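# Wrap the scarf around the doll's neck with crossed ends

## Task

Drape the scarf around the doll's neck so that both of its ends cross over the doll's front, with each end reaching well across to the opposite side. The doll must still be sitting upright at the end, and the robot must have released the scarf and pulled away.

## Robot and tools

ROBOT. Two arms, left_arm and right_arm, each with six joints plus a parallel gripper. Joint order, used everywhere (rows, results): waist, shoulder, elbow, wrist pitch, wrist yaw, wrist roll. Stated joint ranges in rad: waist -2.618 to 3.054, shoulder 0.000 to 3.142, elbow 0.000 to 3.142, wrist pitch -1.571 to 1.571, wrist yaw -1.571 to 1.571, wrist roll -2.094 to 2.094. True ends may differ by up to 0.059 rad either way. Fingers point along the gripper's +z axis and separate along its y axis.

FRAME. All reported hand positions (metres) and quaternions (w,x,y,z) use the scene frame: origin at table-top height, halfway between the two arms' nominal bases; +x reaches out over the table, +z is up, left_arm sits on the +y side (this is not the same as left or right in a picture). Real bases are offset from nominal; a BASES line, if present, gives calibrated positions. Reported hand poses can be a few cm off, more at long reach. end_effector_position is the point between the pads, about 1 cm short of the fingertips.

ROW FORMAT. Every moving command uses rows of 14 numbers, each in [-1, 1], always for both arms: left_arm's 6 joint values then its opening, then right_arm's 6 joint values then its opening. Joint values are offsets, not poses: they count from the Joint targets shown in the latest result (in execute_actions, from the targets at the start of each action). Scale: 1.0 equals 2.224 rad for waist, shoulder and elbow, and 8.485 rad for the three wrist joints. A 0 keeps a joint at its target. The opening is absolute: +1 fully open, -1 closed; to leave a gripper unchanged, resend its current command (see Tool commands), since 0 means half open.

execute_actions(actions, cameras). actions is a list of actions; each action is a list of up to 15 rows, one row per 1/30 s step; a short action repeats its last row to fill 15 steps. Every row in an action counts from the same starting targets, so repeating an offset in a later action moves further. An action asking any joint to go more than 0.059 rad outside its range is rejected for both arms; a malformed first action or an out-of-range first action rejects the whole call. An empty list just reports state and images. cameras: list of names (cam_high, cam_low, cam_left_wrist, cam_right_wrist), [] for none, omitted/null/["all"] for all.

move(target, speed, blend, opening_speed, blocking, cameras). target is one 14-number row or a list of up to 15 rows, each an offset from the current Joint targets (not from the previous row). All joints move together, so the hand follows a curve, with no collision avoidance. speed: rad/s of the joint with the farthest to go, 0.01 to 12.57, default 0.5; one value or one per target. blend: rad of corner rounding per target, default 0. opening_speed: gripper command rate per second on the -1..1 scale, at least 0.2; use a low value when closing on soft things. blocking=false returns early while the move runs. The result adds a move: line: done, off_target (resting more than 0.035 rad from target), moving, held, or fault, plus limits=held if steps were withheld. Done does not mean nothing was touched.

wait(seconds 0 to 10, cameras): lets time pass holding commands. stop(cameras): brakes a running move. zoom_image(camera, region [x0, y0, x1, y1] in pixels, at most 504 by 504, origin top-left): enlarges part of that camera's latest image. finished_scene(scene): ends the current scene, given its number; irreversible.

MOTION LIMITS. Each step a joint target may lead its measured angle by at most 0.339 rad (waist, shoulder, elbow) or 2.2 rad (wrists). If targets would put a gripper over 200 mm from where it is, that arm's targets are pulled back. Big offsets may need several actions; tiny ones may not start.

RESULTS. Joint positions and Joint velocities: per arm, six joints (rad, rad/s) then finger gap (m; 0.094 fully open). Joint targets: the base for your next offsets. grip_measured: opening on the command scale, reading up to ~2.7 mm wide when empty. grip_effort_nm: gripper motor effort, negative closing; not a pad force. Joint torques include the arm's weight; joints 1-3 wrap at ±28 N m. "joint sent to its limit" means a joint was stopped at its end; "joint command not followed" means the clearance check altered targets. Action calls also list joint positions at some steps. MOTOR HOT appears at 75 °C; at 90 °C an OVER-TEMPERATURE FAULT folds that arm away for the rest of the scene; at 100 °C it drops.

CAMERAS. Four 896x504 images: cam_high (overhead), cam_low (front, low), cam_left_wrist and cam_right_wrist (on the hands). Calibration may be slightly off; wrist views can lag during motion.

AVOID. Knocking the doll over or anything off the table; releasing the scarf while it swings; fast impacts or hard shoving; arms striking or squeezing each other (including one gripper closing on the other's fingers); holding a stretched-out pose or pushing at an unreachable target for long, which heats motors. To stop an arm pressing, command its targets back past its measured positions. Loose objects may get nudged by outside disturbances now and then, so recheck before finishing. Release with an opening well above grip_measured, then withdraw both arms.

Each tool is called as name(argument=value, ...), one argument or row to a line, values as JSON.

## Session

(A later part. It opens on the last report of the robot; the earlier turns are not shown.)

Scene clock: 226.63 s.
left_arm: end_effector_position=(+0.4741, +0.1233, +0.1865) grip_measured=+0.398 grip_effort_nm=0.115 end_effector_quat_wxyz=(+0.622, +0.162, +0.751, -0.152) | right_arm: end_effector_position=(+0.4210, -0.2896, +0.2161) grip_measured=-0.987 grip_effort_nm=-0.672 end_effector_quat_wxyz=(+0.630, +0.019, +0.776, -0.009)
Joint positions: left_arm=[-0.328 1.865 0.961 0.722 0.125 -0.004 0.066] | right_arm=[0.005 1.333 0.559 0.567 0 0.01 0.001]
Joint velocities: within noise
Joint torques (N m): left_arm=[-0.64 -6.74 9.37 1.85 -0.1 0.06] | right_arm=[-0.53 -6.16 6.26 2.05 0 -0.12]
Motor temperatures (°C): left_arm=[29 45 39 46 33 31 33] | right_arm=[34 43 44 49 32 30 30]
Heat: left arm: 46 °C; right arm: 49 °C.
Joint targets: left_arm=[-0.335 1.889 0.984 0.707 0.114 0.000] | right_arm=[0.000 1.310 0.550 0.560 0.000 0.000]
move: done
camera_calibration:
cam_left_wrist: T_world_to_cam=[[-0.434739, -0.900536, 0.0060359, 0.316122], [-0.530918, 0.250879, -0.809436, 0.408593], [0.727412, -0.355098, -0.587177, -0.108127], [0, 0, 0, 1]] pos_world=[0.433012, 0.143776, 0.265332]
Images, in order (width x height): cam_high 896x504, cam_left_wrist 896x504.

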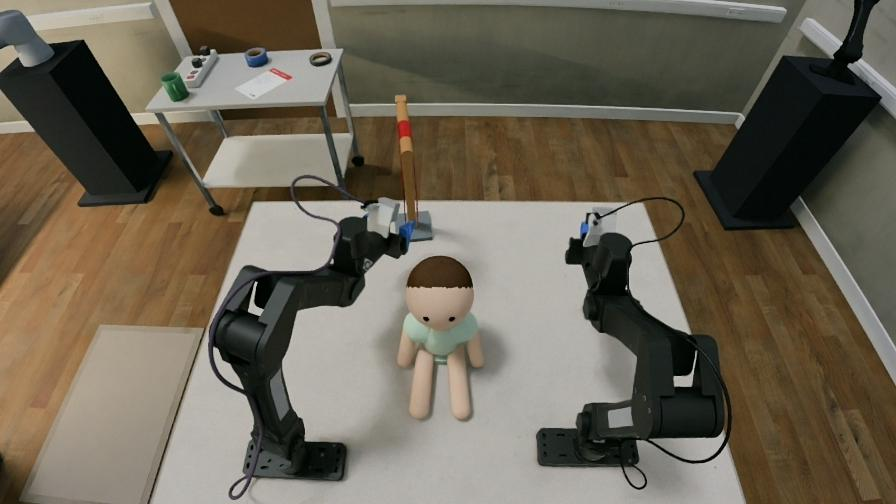

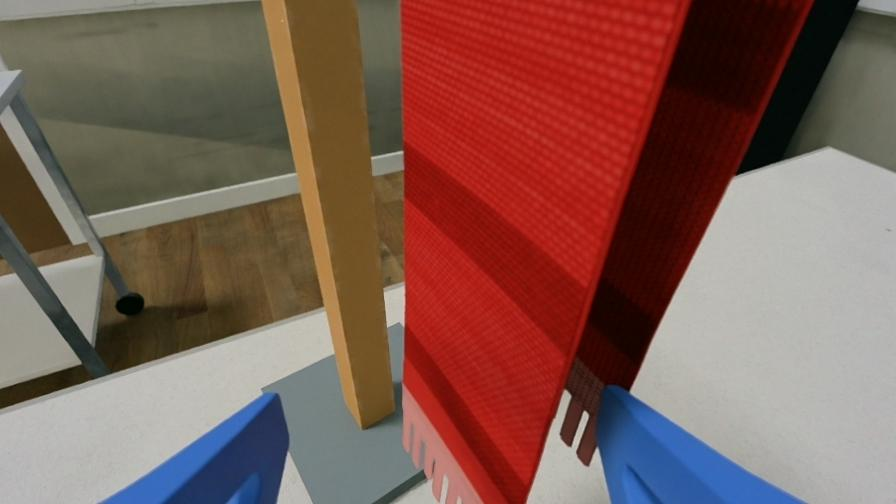

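move(
  target=[
    [-0.0062,0.0265,0.0382,-0.0033,-0.0015,0,0.4,0,0,0,0,0,0,-1],
    [-0.0062,0.0265,0.0382,-0.0033,-0.0015,0,-1,0,0,0,0,0,0,-1],
  ],
  speed=0.2,
  opening_speed=1.0,
  cameras=["cam_high","cam_left_wrist"],
)

Scene clock: 237.10 s.
left_arm: end_effector_position=(+0.4898, +0.1129, +0.1859) grip_measured=-0.990 grip_effort_nm=-0.545 end_effector_quat_wxyz=(+0.621, +0.163, +0.752, -0.151) | right_arm: end_effector_position=(+0.4210, -0.2896, +0.2160) grip_measured=-0.987 grip_effort_nm=-0.672 end_effector_quat_wxyz=(+0.630, +0.019, +0.776, -0.009)
Joint positions: left_arm=[-0.341 1.923 1.044 0.693 0.112 -0.004 0] | right_arm=[0.005 1.333 0.559 0.566 0 0.01 0.001]
Joint velocities: within noise
Joint torques (N m): left_arm=[-0.66 -7.23 9.52 1.83 -0.08 0.08] | right_arm=[-0.51 -6.16 6.24 2.05 0 -0.11]
Motor temperatures (°C): left_arm=[29 46 41 47 33 31 33] | right_arm=[34 42 44 49 32 30 30]
Heat: left arm: 47 °C; right arm: 49 °C.
Joint targets: left_arm=[-0.348 1.949 1.069 0.679 0.102 0.000] | right_arm=[0.000 1.310 0.550 0.560 0.000 0.000]
move: done
camera_calibration:
cam_left_wrist: T_world_to_cam=[[-0.434618, -0.900606, 0.00401597, 0.313894], [-0.532975, 0.253605, -0.807231, 0.419361], [0.725979, -0.352977, -0.590221, -0.122559], [0, 0, 0, 1]] pos_world=[0.448908, 0.133082, 0.264923]
Images, in order (width x height): cam_high 896x504, cam_left_wrist 896x504.

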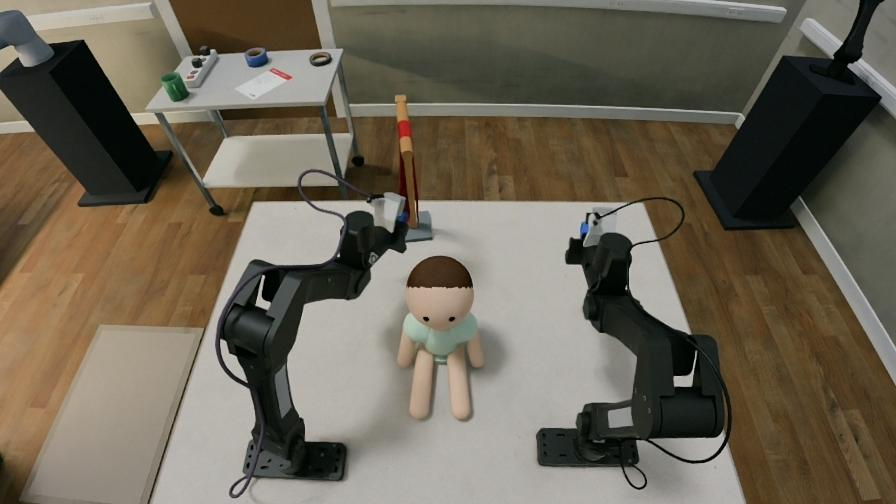

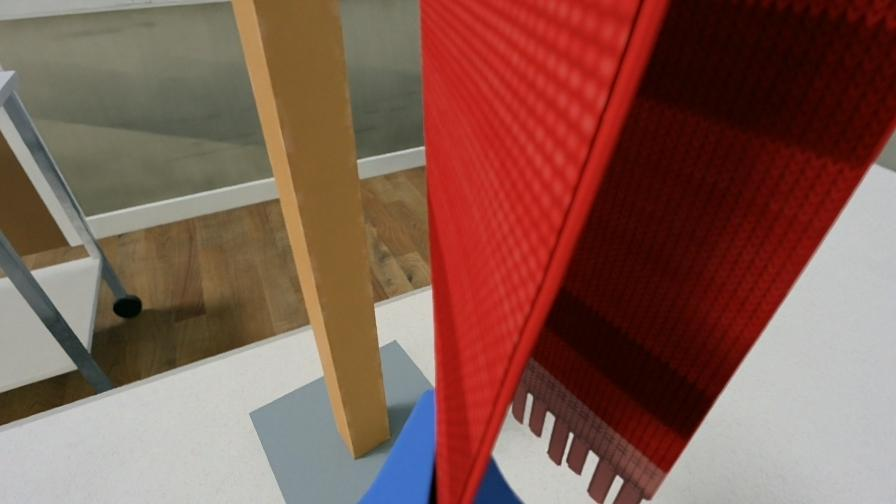

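move(
  target=[0.1039,-0.1196,0.009,-0.0336,0.0095,0,-1,0.2365,0.1479,0.1309,0.0045,-0.0323,0,0.5],
  speed=0.4,
  cameras=["cam_high","cam_low","cam_right_wrist"],
)

Scene clock: 250.37 s.
left_arm: end_effector_position=(+0.4913, +0.2239, +0.2382) grip_measured=-0.990 grip_effort_nm=-0.540 end_effector_quat_wxyz=(+0.611, +0.097, +0.779, -0.104) | right_arm: end_effector_position=(+0.4085, -0.0077, +0.2115) grip_measured=+0.498 grip_effort_nm=0.110 end_effector_quat_wxyz=(+0.573, -0.262, +0.735, +0.251)
Joint positions: left_arm=[-0.121 1.711 1.065 0.409 0.17 -0.004 0] | right_arm=[0.527 1.625 0.815 0.582 -0.265 0.01 0.07]
Joint velocities: within noise
Joint torques (N m): left_arm=[0.43 -10.26 10.1 1.82 0.12 0.07] | right_arm=[-0.14 -5.74 9.26 2.28 -0.11 -0.11]
Motor temperatures (°C): left_arm=[29 46 42 48 33 31 33] | right_arm=[34 41 44 50 32 30 30]
Heat: left arm: 48 °C; right arm: 50 °C.
Joint targets: left_arm=[-0.117 1.683 1.089 0.394 0.182 0.000] | right_arm=[0.526 1.639 0.841 0.599 -0.274 0.000]
move: done
camera_calibration:
cam_right_wrist: T_world_to_cam=[[0.67621, -0.7303, -0.0969649, -0.257452], [-0.496562, -0.354591, -0.79227, 0.407482], [0.544211, 0.58389, -0.602417, -0.00417316], [0, 0, 0, 1]] pos_world=[0.378703, -0.0410911, 0.295358]
Images, in order (width x height): cam_high 896x504, cam_low 896x504, cam_right_wrist 896x504.

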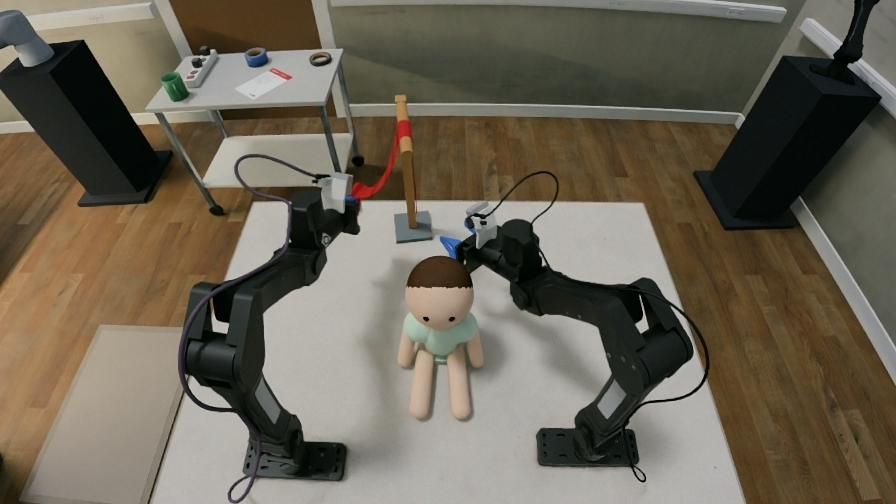

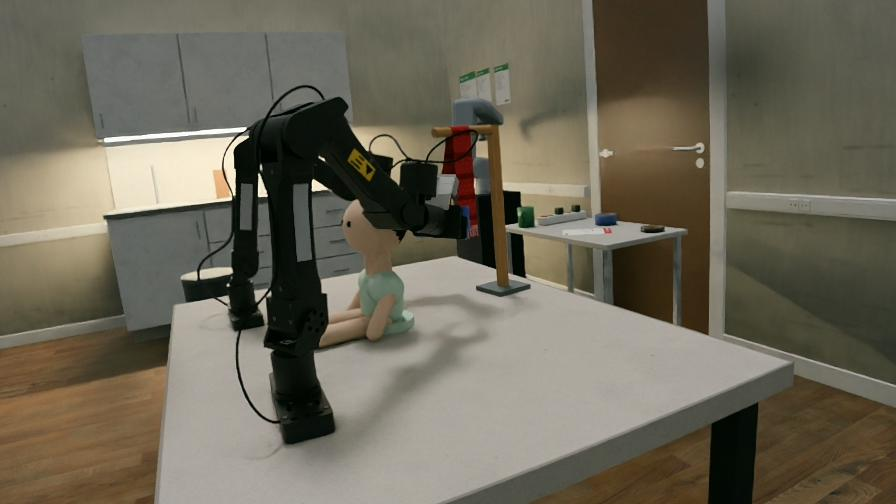

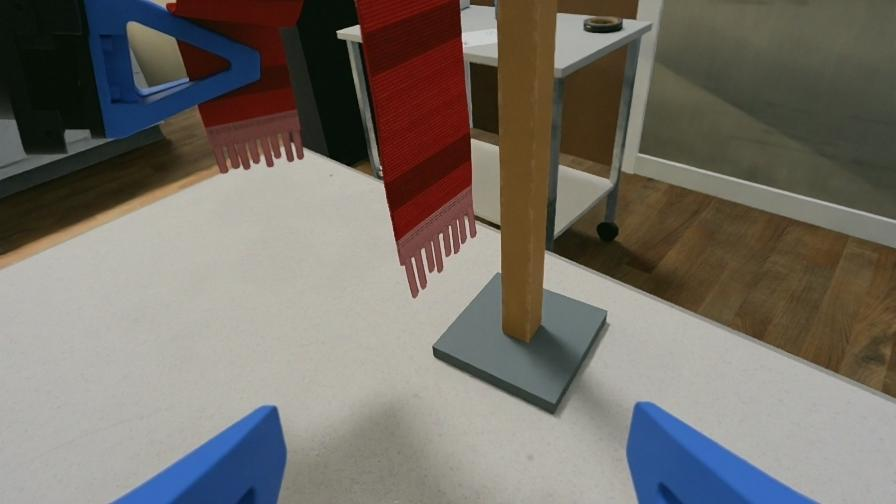

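move(
  target=[0,0,0,0,0,0,-1,0.0418,0.2149,0.2774,-0.0165,0.011,0,0.5],
  speed=0.35,
  cameras=["cam_high","cam_right_wrist"],
)

Scene clock: 263.13 s.
left_arm: end_effector_position=(+0.4912, +0.2238, +0.2380) grip_measured=-0.990 grip_effort_nm=-0.540 end_effector_quat_wxyz=(+0.611, +0.097, +0.779, -0.104) | right_arm: end_effector_position=(+0.5088, +0.0904, +0.2145) grip_measured=+0.498 grip_effort_nm=0.110 end_effector_quat_wxyz=(+0.583, -0.270, +0.724, +0.249)
Joint positions: left_arm=[-0.121 1.711 1.065 0.408 0.171 -0.004 0] | right_arm=[0.614 2.095 1.429 0.466 -0.187 0.01 0.07]
Joint velocities: within noise
Joint torques (N m): left_arm=[0.43 -10.21 10.25 1.84 0.16 0.06] | right_arm=[0.39 -9.57 9.89 2.02 0.04 -0.11]
Motor temperatures (°C): left_arm=[29 47 40 48 33 31 33] | right_arm=[34 42 45 49 32 30 30]
Heat: left arm: 48 °C; right arm: 49 °C.
Joint targets: left_arm=[-0.117 1.683 1.089 0.394 0.182 0.000] | right_arm=[0.619 2.118 1.458 0.459 -0.180 0.000]
move: done
camera_calibration:
cam_right_wrist: T_world_to_cam=[[0.686966, -0.722859, -0.0745188, -0.264286], [-0.466427, -0.35997, -0.808002, 0.482967], [0.557247, 0.589827, -0.584448, -0.125313], [0, 0, 0, 1]] pos_world=[0.476654, 0.0567251, 0.297306]
Images, in order (width x height): cam_high 896x504, cam_right_wrist 896x504.

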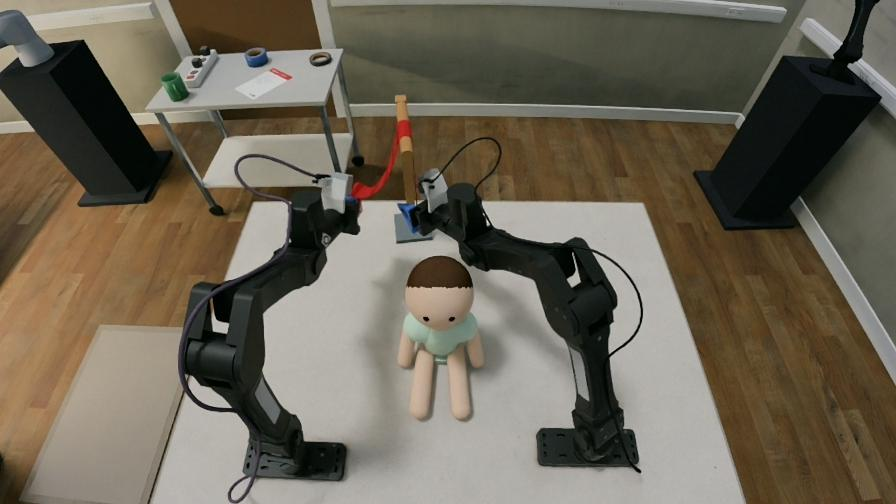

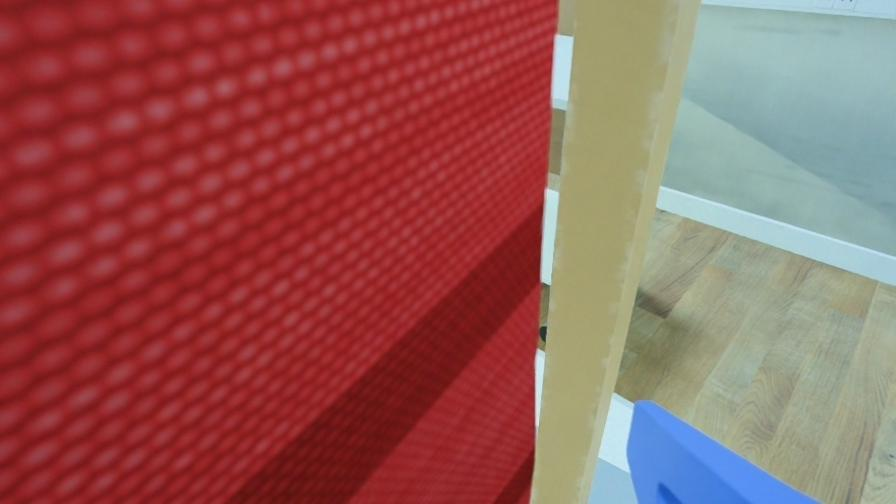

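move(
  target=[0,0,0,0,0,0,-1,0,0,0,0,0,0,-1],
  opening_speed=1.0,
  cameras=["cam_high","cam_right_wrist"],
)

Scene clock: 267.63 s.
left_arm: end_effector_position=(+0.4912, +0.2238, +0.2379) grip_measured=-0.990 grip_effort_nm=-0.535 end_effector_quat_wxyz=(+0.611, +0.097, +0.779, -0.104) | right_arm: end_effector_position=(+0.5089, +0.0903, +0.2142) grip_measured=-0.982 grip_effort_nm=-0.935 end_effector_quat_wxyz=(+0.583, -0.270, +0.725, +0.249)
Joint positions: left_arm=[-0.121 1.711 1.065 0.407 0.171 -0.004 0] | right_arm=[0.614 2.095 1.429 0.465 -0.187 0.01 0.001]
Joint velocities: within noise
Joint torques (N m): left_arm=[0.34 -10.1 9.95 1.84 0.13 0.09] | right_arm=[0.38 -9.59 9.89 2.04 0.04 -0.11]
Motor temperatures (°C): left_arm=[29 47 40 48 33 31 33] | right_arm=[34 42 45 49 32 30 30]
Heat: left arm: 48 °C; right arm: 49 °C.
Joint targets: left_arm=[-0.117 1.683 1.089 0.394 0.182 0.000] | right_arm=[0.619 2.118 1.458 0.458 -0.180 0.000]
move: done
camera_calibration:
cam_right_wrist: T_world_to_cam=[[0.686367, -0.723412, -0.0746685, -0.264083], [-0.467425, -0.360158, -0.807341, 0.483105], [0.557148, 0.589035, -0.585341, -0.125071], [0, 0, 0, 1]] pos_world=[0.476757, 0.0566245, 0.297103]
Images, in order (width x height): cam_high 896x504, cam_right_wrist 896x504.

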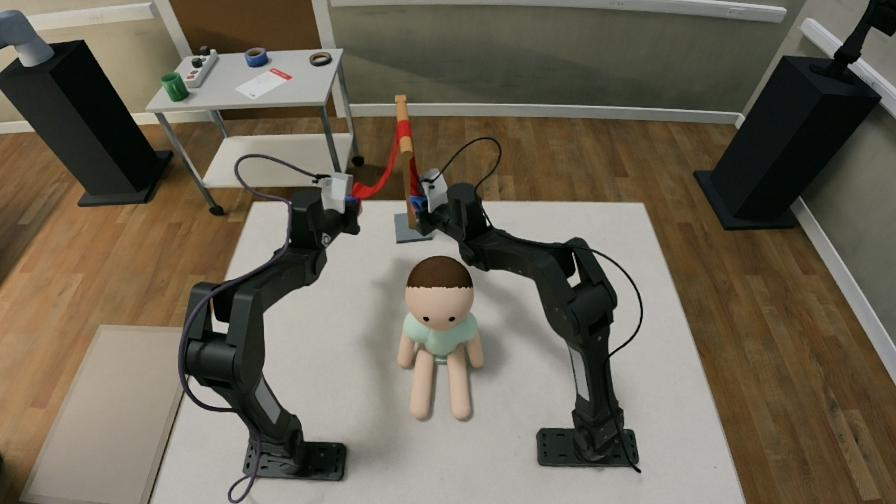

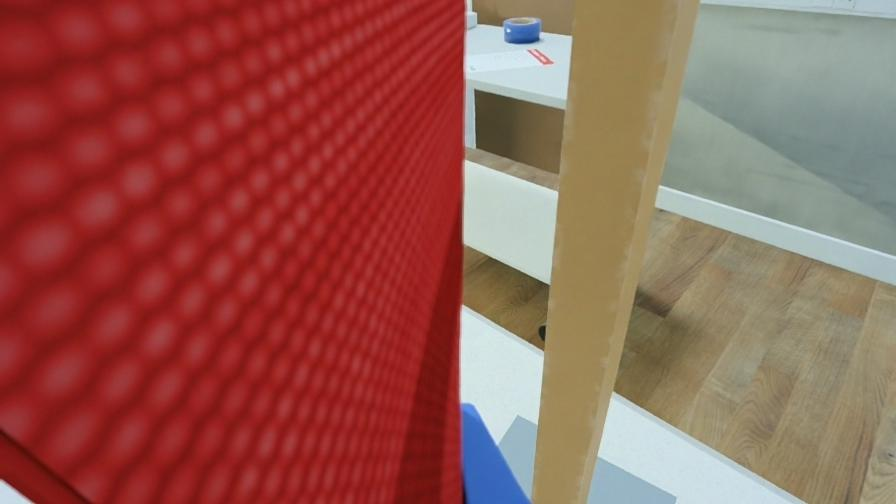

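move(
  target=[
    [0.0216,-0.0292,0.1322,-0.0423,-0.006,0,-1,-0.0369,-0.2221,-0.0333,-0.0493,0.055,0,-1],
    [0.0063,-0.2185,-0.0252,-0.0507,-0.01,0,-1,0.0665,-0.3737,-0.1677,-0.0537,0.0821,0,-1],
  ],
  speed=0.3,
)

Scene clock: 286.40 s.
left_arm: end_effector_position=(+0.3903, +0.2581, +0.3534) grip_measured=-0.990 grip_effort_nm=-0.545 end_effector_quat_wxyz=(+0.633, +0.068, +0.767, -0.072) | right_arm: end_effector_position=(+0.3803, -0.0578, +0.3526) grip_measured=-0.982 grip_effort_nm=-0.950 end_effector_quat_wxyz=(+0.639, -0.113, +0.760, +0.035)
Joint positions: left_arm=[-0.095 1.217 1.05 -0.022 0.108 -0.004 0] | right_arm=[0.763 1.313 1.094 0.01 0.506 0.01 0.001]
Joint velocities: within noise
Joint torques (N m): left_arm=[-0.7 -5.57 7.19 1.85 -0.08 0.06] | right_arm=[0.31 -7.02 6.93 1.94 0.11 -0.11]
Motor temperatures (°C): left_arm=[29 48 40 48 33 31 33] | right_arm=[33 44 46 50 32 30 31]
Heat: left arm: 48 °C; right arm: 50 °C.
Joint targets: left_arm=[-0.103 1.196 1.033 -0.037 0.097 0.000] | right_arm=[0.767 1.286 1.085 0.003 0.516 0.000]
move: done
camera_calibration:
cam_left_wrist: T_world_to_cam=[[-0.198797, -0.980033, 0.00382543, 0.329321], [-0.582399, 0.114997, -0.804728, 0.518873], [0.78822, -0.162206, -0.593632, 0.027495], [0, 0, 0, 1]] pos_world=[0.345987, 0.267536, 0.432613]
cam_right_wrist: T_world_to_cam=[[0.225901, -0.972073, 0.0635772, -0.160638], [-0.549275, -0.181003, -0.815803, 0.525807], [0.804528, 0.149369, -0.574824, -0.00846491], [0, 0, 0, 1]] pos_world=[0.331911, -0.0597152, 0.434302]

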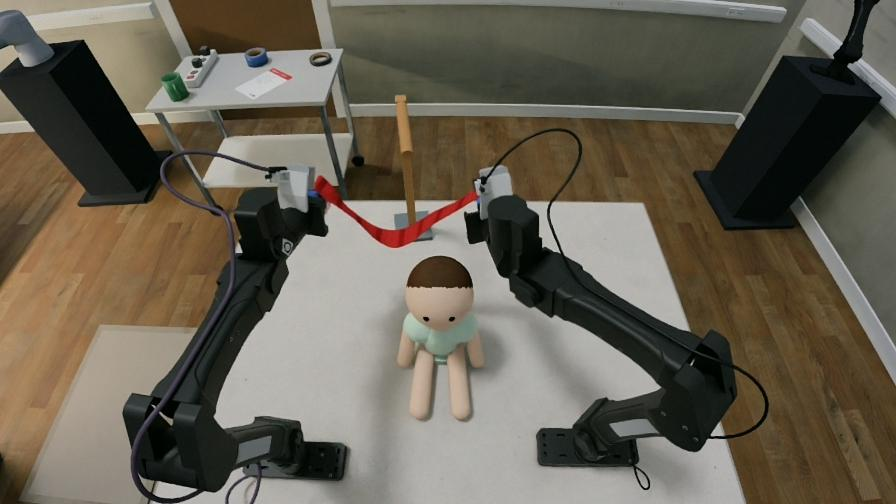

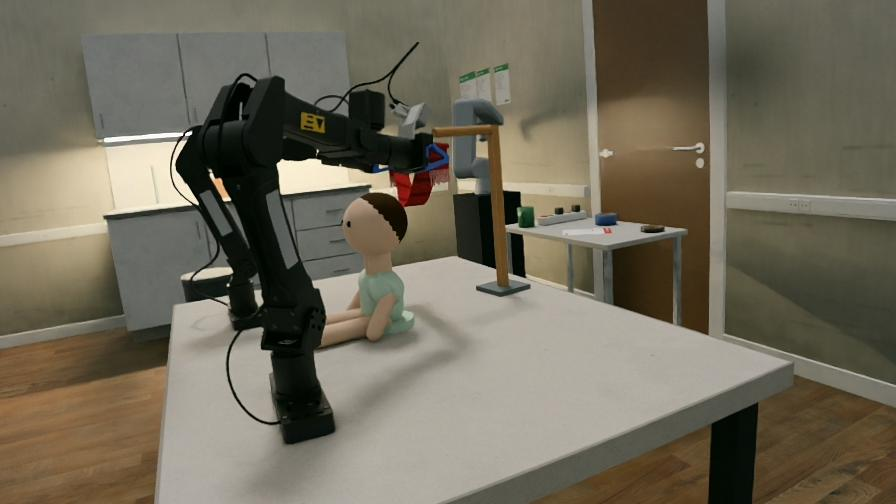

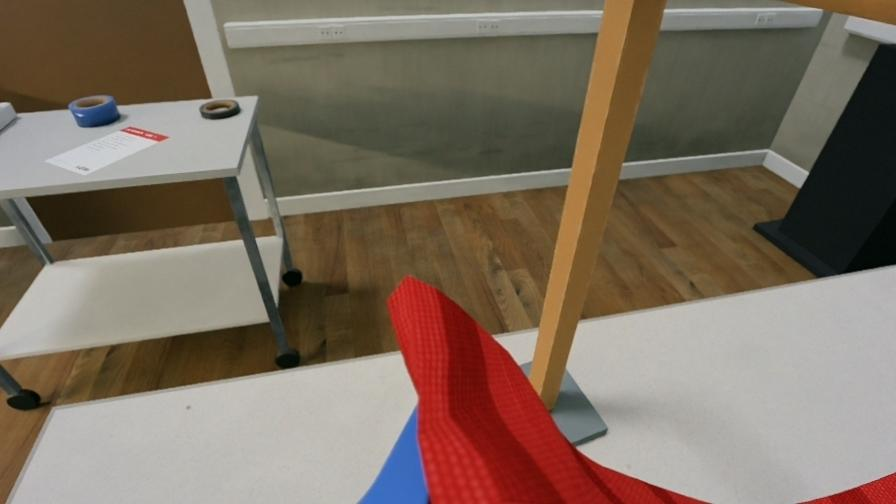

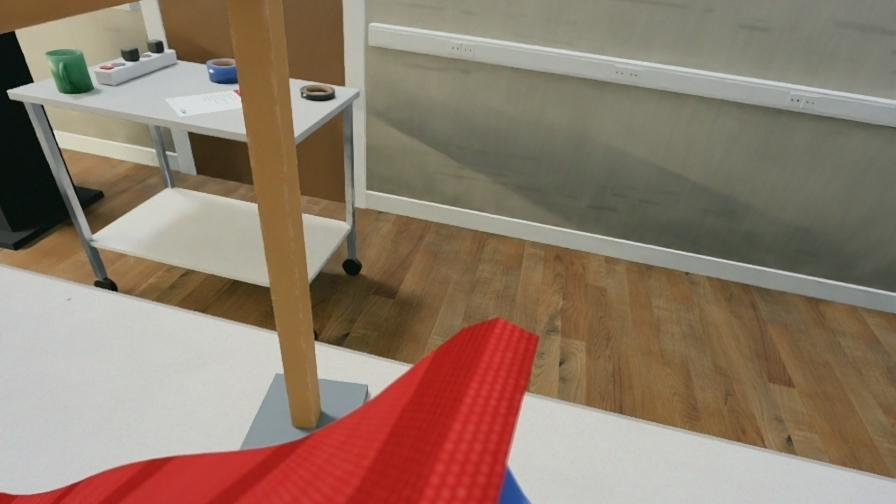

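move(
  target=[
    [-0.0126,0.1565,0.1232,-0.0738,-0.0114,0,-1,-0.241,0.0607,0.0463,-0.079,-0.0608,0,-1],
    [-0.0126,0.1668,0.0328,-0.0474,-0.0114,0,-1,-0.241,0.0791,-0.0495,-0.049,-0.0608,0,-1],
  ],
  speed=0.4,
  cameras=["cam_high","cam_low"],
)

Scene clock: 304.03 s.
left_arm: end_effector_position=(+0.3880, +0.2619, +0.1569) grip_measured=-0.990 grip_effort_nm=-0.535 end_effector_quat_wxyz=(+0.337, +0.058, +0.939, -0.029) | right_arm: end_effector_position=(+0.3842, -0.2004, +0.1474) grip_measured=-0.982 grip_effort_nm=-0.950 end_effector_quat_wxyz=(+0.326, -0.084, +0.941, +0.031)
Joint positions: left_arm=[-0.126 1.553 1.117 -0.445 0.016 -0.004 0] | right_arm=[0.235 1.453 0.979 -0.43 0.003 0.009 0.001]
Joint velocities: within noise
Joint torques (N m): left_arm=[-0.47 -5.37 7.06 1.52 -0.14 0.09] | right_arm=[-0.38 -4.88 6.79 1.72 -0.04 -0.11]
Motor temperatures (°C): left_arm=[29 45 40 49 33 31 33] | right_arm=[33 43 44 50 32 30 31]
Heat: left arm: 49 °C; right arm: 50 °C.
Joint targets: left_arm=[-0.131 1.567 1.106 -0.439 0.001 0.000] | right_arm=[0.231 1.462 0.975 -0.413 0.000 0.000]
move: done
Images, in order (width x height): cam_high 896x504, cam_low 896x504.

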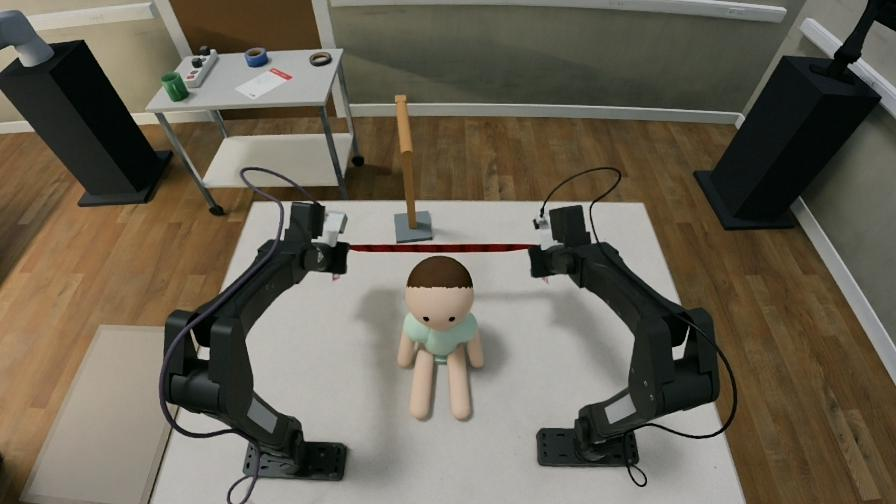

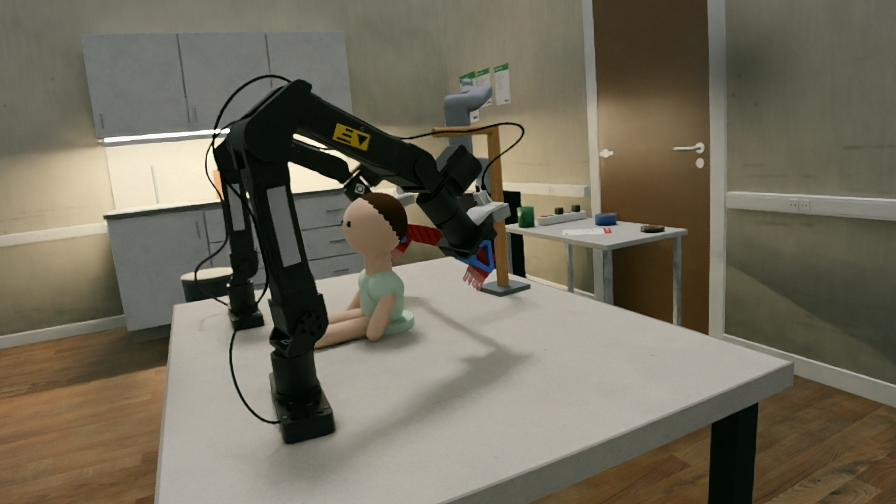

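move(
  target=[-0.04,-0.1713,-0.1781,0.0018,0,0,-1,0.0571,-0.174,-0.1556,-0.0048,0,0,-1],
  speed=0.25,
)

Scene clock: 315.33 s.
left_arm: end_effector_position=(+0.2862, +0.2471, +0.1232) grip_measured=-0.990 grip_effort_nm=-0.545 end_effector_quat_wxyz=(+0.321, +0.099, +0.941, -0.039) | right_arm: end_effector_position=(+0.2868, -0.1834, +0.1221) grip_measured=-0.982 grip_effort_nm=-0.955 end_effector_quat_wxyz=(+0.320, -0.140, +0.936, +0.049)
Joint positions: left_arm=[-0.212 1.207 0.724 -0.429 0.011 -0.004 0] | right_arm=[0.352 1.097 0.636 -0.45 0.003 0.009 0.001]
Joint velocities: within noise
Joint torques (N m): left_arm=[-0.61 -4.85 7.01 1.47 -0.09 0.07] | right_arm=[0.47 -4.16 6.6 1.48 -0.04 -0.11]
Motor temperatures (°C): left_arm=[29 45 39 47 33 31 33] | right_arm=[33 43 44 49 32 30 31]
Heat: left arm: 47 °C; right arm: 49 °C.
Joint targets: left_arm=[-0.220 1.186 0.710 -0.423 0.000 0.000] | right_arm=[0.358 1.075 0.629 -0.454 0.001 0.000]
move: done
camera_calibration:
cam_left_wrist: T_world_to_cam=[[-0.226326, -0.974049, -0.00205846, 0.305879], [-0.952446, 0.221748, -0.208985, 0.280417], [0.204019, -0.0453382, -0.977917, 0.156821], [0, 0, 0, 1]] pos_world=[0.304316, 0.24287, 0.21259]
cam_right_wrist: T_world_to_cam=[[0.282357, -0.958844, -0.0298827, -0.249323], [-0.936057, -0.268562, -0.227315, 0.28676], [0.209934, 0.0921559, -0.973363, 0.161785], [0, 0, 0, 1]] pos_world=[0.304858, -0.176959, 0.21521]

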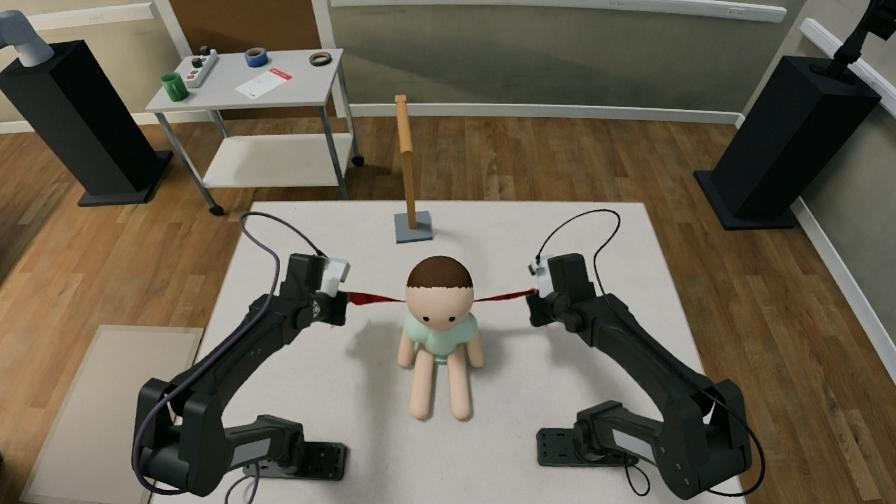

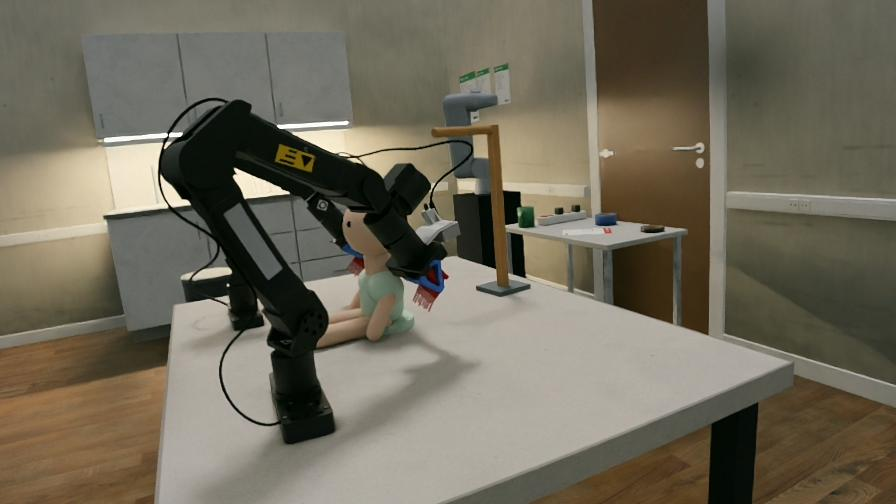

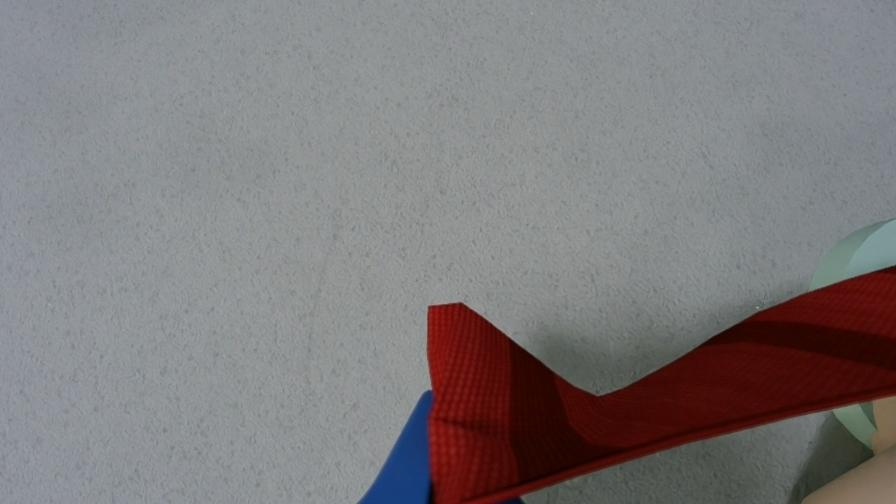

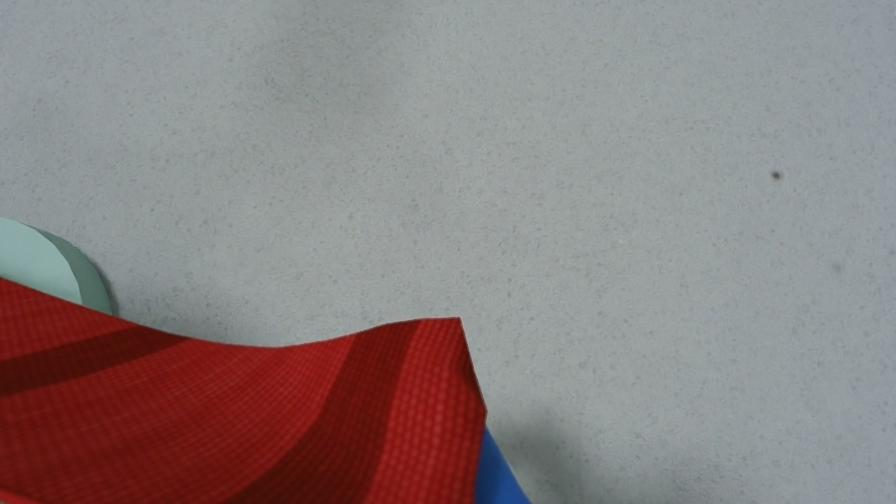

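move(
  target=[
    [-0.127,-0.1493,-0.0526,-0.0255,0,0,-1,0.1416,-0.1237,-0.0288,-0.0249,0,0,-1],
    [-0.2487,-0.2122,-0.0706,-0.0372,0,0,-1,0.2678,-0.1629,-0.0373,-0.0329,0,0,-1],
  ],
  speed=0.25,
)

zoom_image(
  camera="cam_high",
  region=[360, 230, 530, 430],
)

Scene clock: 329.50 s.
left_arm: end_effector_position=(+0.1376, +0.1550, +0.1373) grip_measured=-0.990 grip_effort_nm=-0.540 end_effector_quat_wxyz=(+0.310, +0.350, +0.874, -0.128) | right_arm: end_effector_position=(+0.1443, -0.0936, +0.1368) grip_measured=-0.982 grip_effort_nm=-0.950 end_effector_quat_wxyz=(+0.297, -0.408, +0.851, +0.144)
Joint positions: left_arm=[-0.767 0.727 0.568 -0.727 0.007 -0.004 0] | right_arm=[0.949 0.727 0.554 -0.726 0.002 0.009 0.001]
Joint velocities: within noise
Joint torques (N m): left_arm=[-0.54 -0.85 6.9 1.35 -0.08 0.07] | right_arm=[0.39 -0.9 6.63 1.46 -0.03 -0.11]
Motor temperatures (°C): left_arm=[29 45 39 47 33 31 33] | right_arm=[33 41 44 47 32 30 31]
Heat: left arm: 47 °C; right arm: 47 °C.
Joint targets: left_arm=[-0.774 0.714 0.553 -0.739 0.001 0.000] | right_arm=[0.953 0.713 0.546 -0.733 0.000 0.000]
move: done
camera_calibration:
cam_left_wrist: T_world_to_cam=[[-0.703262, -0.710904, -0.00614895, 0.207941], [-0.689997, 0.684612, -0.234971, 0.0579037], [0.171251, -0.161003, -0.971983, 0.218238], [0, 0, 0, 1]] pos_world=[0.148817, 0.143322, 0.227008]
cam_right_wrist: T_world_to_cam=[[0.772767, -0.633947, -0.0306933, -0.162755], [-0.621447, -0.745931, -0.239564, 0.0924302], [0.128976, 0.204202, -0.970395, 0.219391], [0, 0, 0, 1]] pos_world=[0.154916, -0.0790317, 0.230043]

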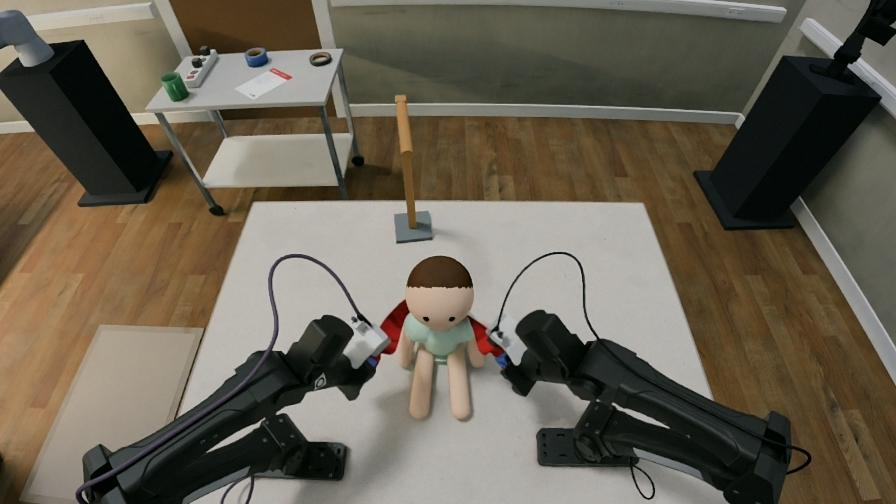

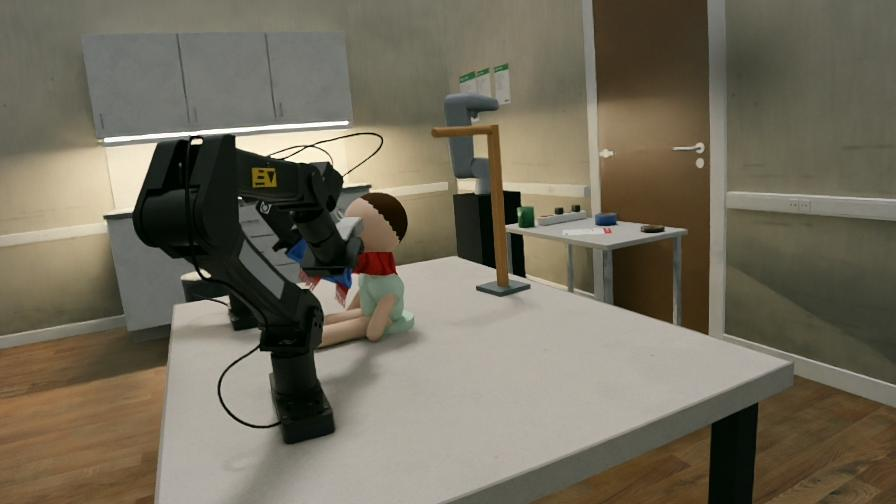

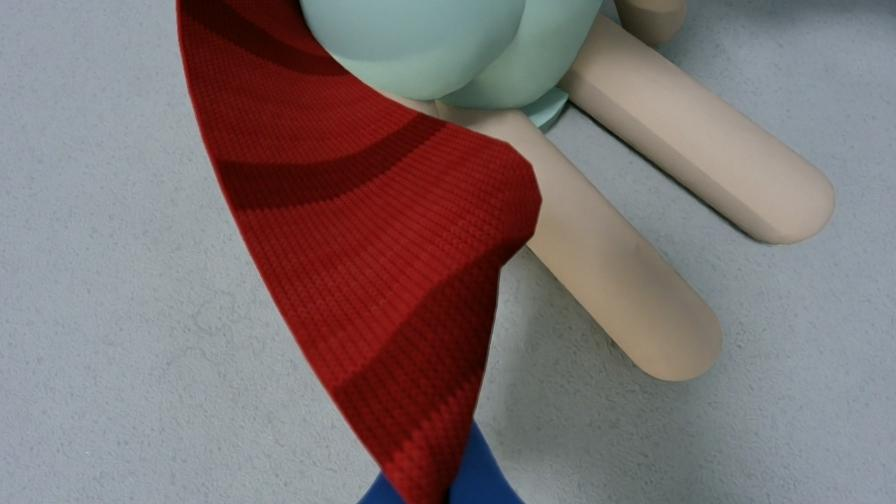

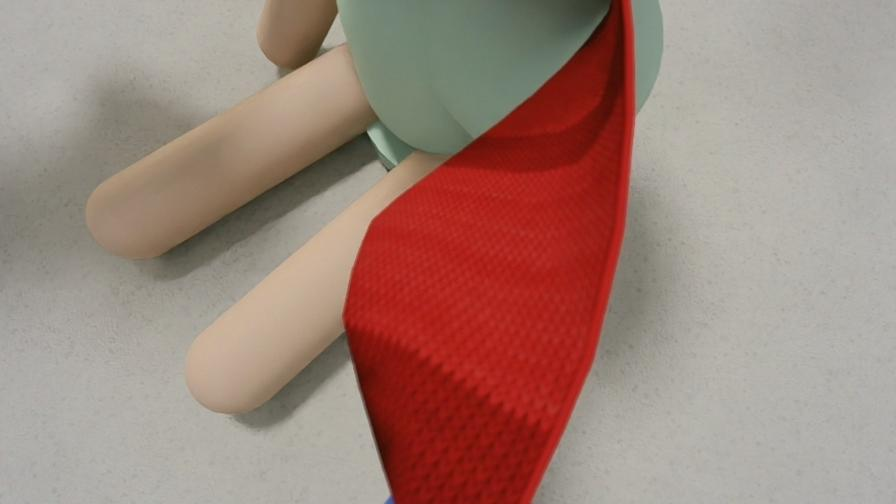

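Scaled by 2.520 from the camera's 896x504 image, which has a finer 1280x720 frame.

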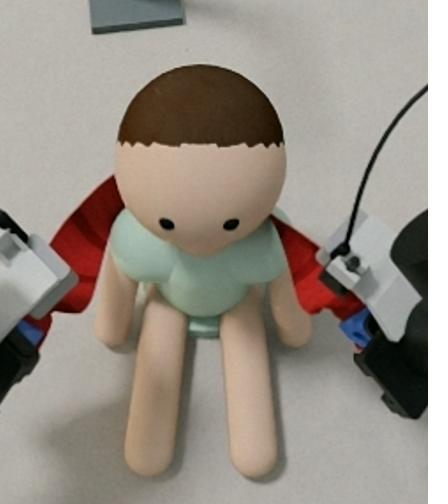

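move(
  target=[-0.0382,0.0674,0.116,-0.0127,0,0,-1,0.0331,0.071,0.1165,-0.0119,0,0,-1],
  speed=0.25,
  cameras=["cam_high","cam_low","cam_left_wrist"],
)

zoom_image(
  camera="cam_high",
  region=[360, 230, 530, 430],
)

zoom_image(
  camera="cam_low",
  region=[300, 170, 460, 360],
)

Scene clock: 340.87 s.
left_arm: end_effector_position=(+0.1356, +0.1282, +0.1795) grip_measured=-0.990 grip_effort_nm=-0.540 end_effector_quat_wxyz=(+0.294, +0.388, +0.863, -0.137) | right_arm: end_effector_position=(+0.1427, -0.0664, +0.1813) grip_measured=-0.982 grip_effort_nm=-0.950 end_effector_quat_wxyz=(+0.284, -0.440, +0.838, +0.151)
Joint positions: left_arm=[-0.85 0.861 0.786 -0.835 0.007 -0.004 0] | right_arm=[1.021 0.868 0.779 -0.827 0.002 0.009 0.001]
Joint velocities: within noise
Joint torques (N m): left_arm=[-0.75 -0.36 9.96 1.33 -0.04 0.06] | right_arm=[0.5 -0.39 9.48 1.43 -0.04 -0.1]
Motor temperatures (°C): left_arm=[29 43 39 47 32 31 33] | right_arm=[33 40 44 47 32 30 31]
Heat: left arm: 47 °C; right arm: 47 °C.
Joint targets: left_arm=[-0.859 0.864 0.811 -0.847 0.001 0.000] | right_arm=[1.027 0.871 0.805 -0.834 0.000 0.000]
move: done
camera_calibration:
cam_left_wrist: T_world_to_cam=[[-0.759984, -0.649916, -0.00571253, 0.187539], [-0.63424, 0.743516, -0.211952, 0.0655681], [0.141998, -0.157457, -0.977263, 0.259729], [0, 0, 0, 1]] pos_world=[0.147232, 0.11403, 0.268792]
Images, in order (width x height): cam_high 896x504, cam_low 896x504, cam_left_wrist 896x504.

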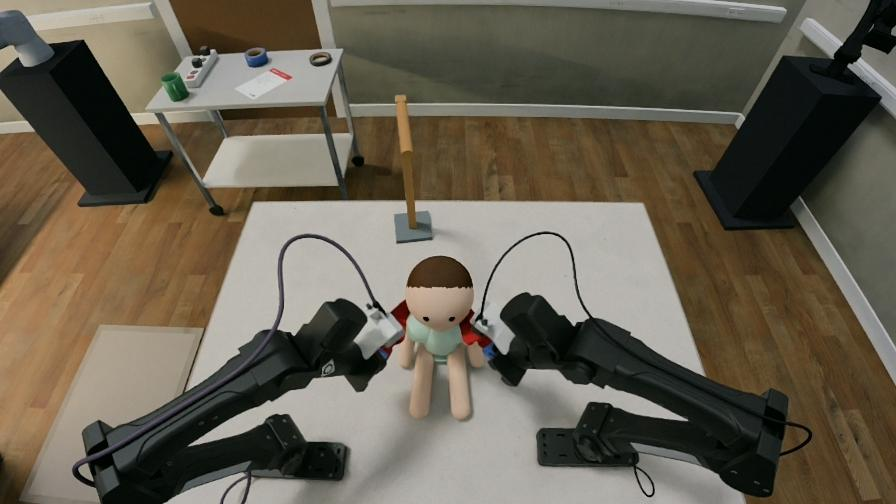

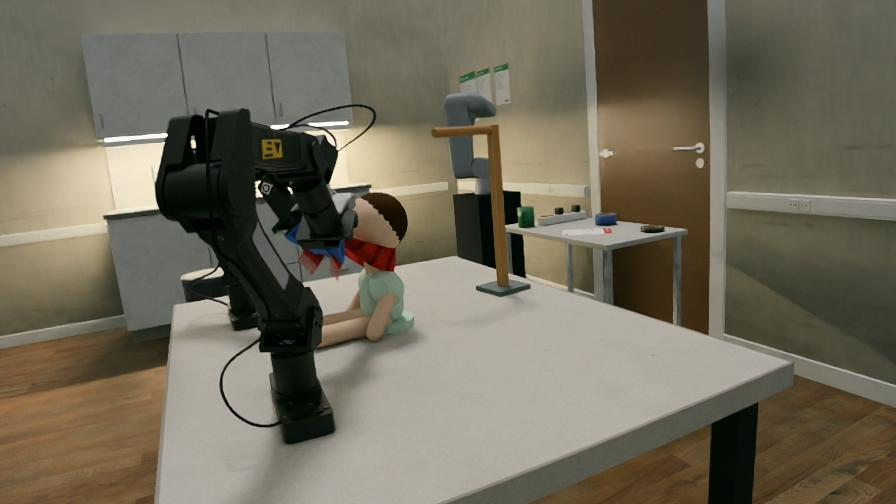

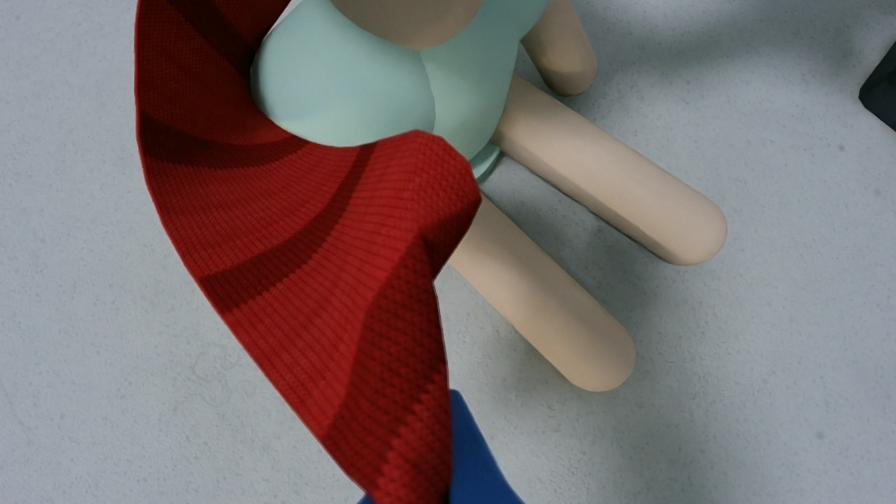

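Scaled by 2.520 from the camera's 896x504 image, which has a finer 1280x720 frame.

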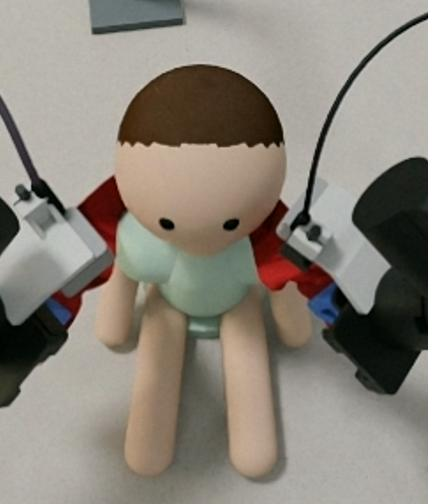

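Scaled by 2.653 from the camera's 896x504 image, which has a finer 1280x720 frame.

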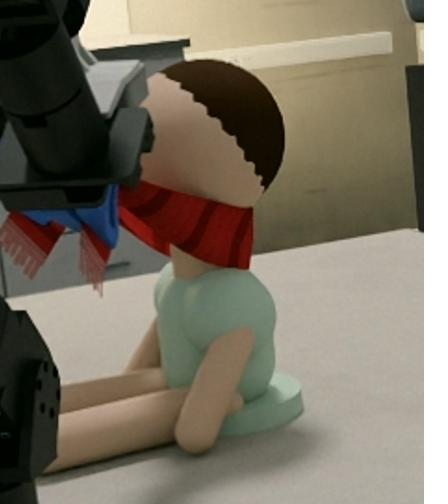

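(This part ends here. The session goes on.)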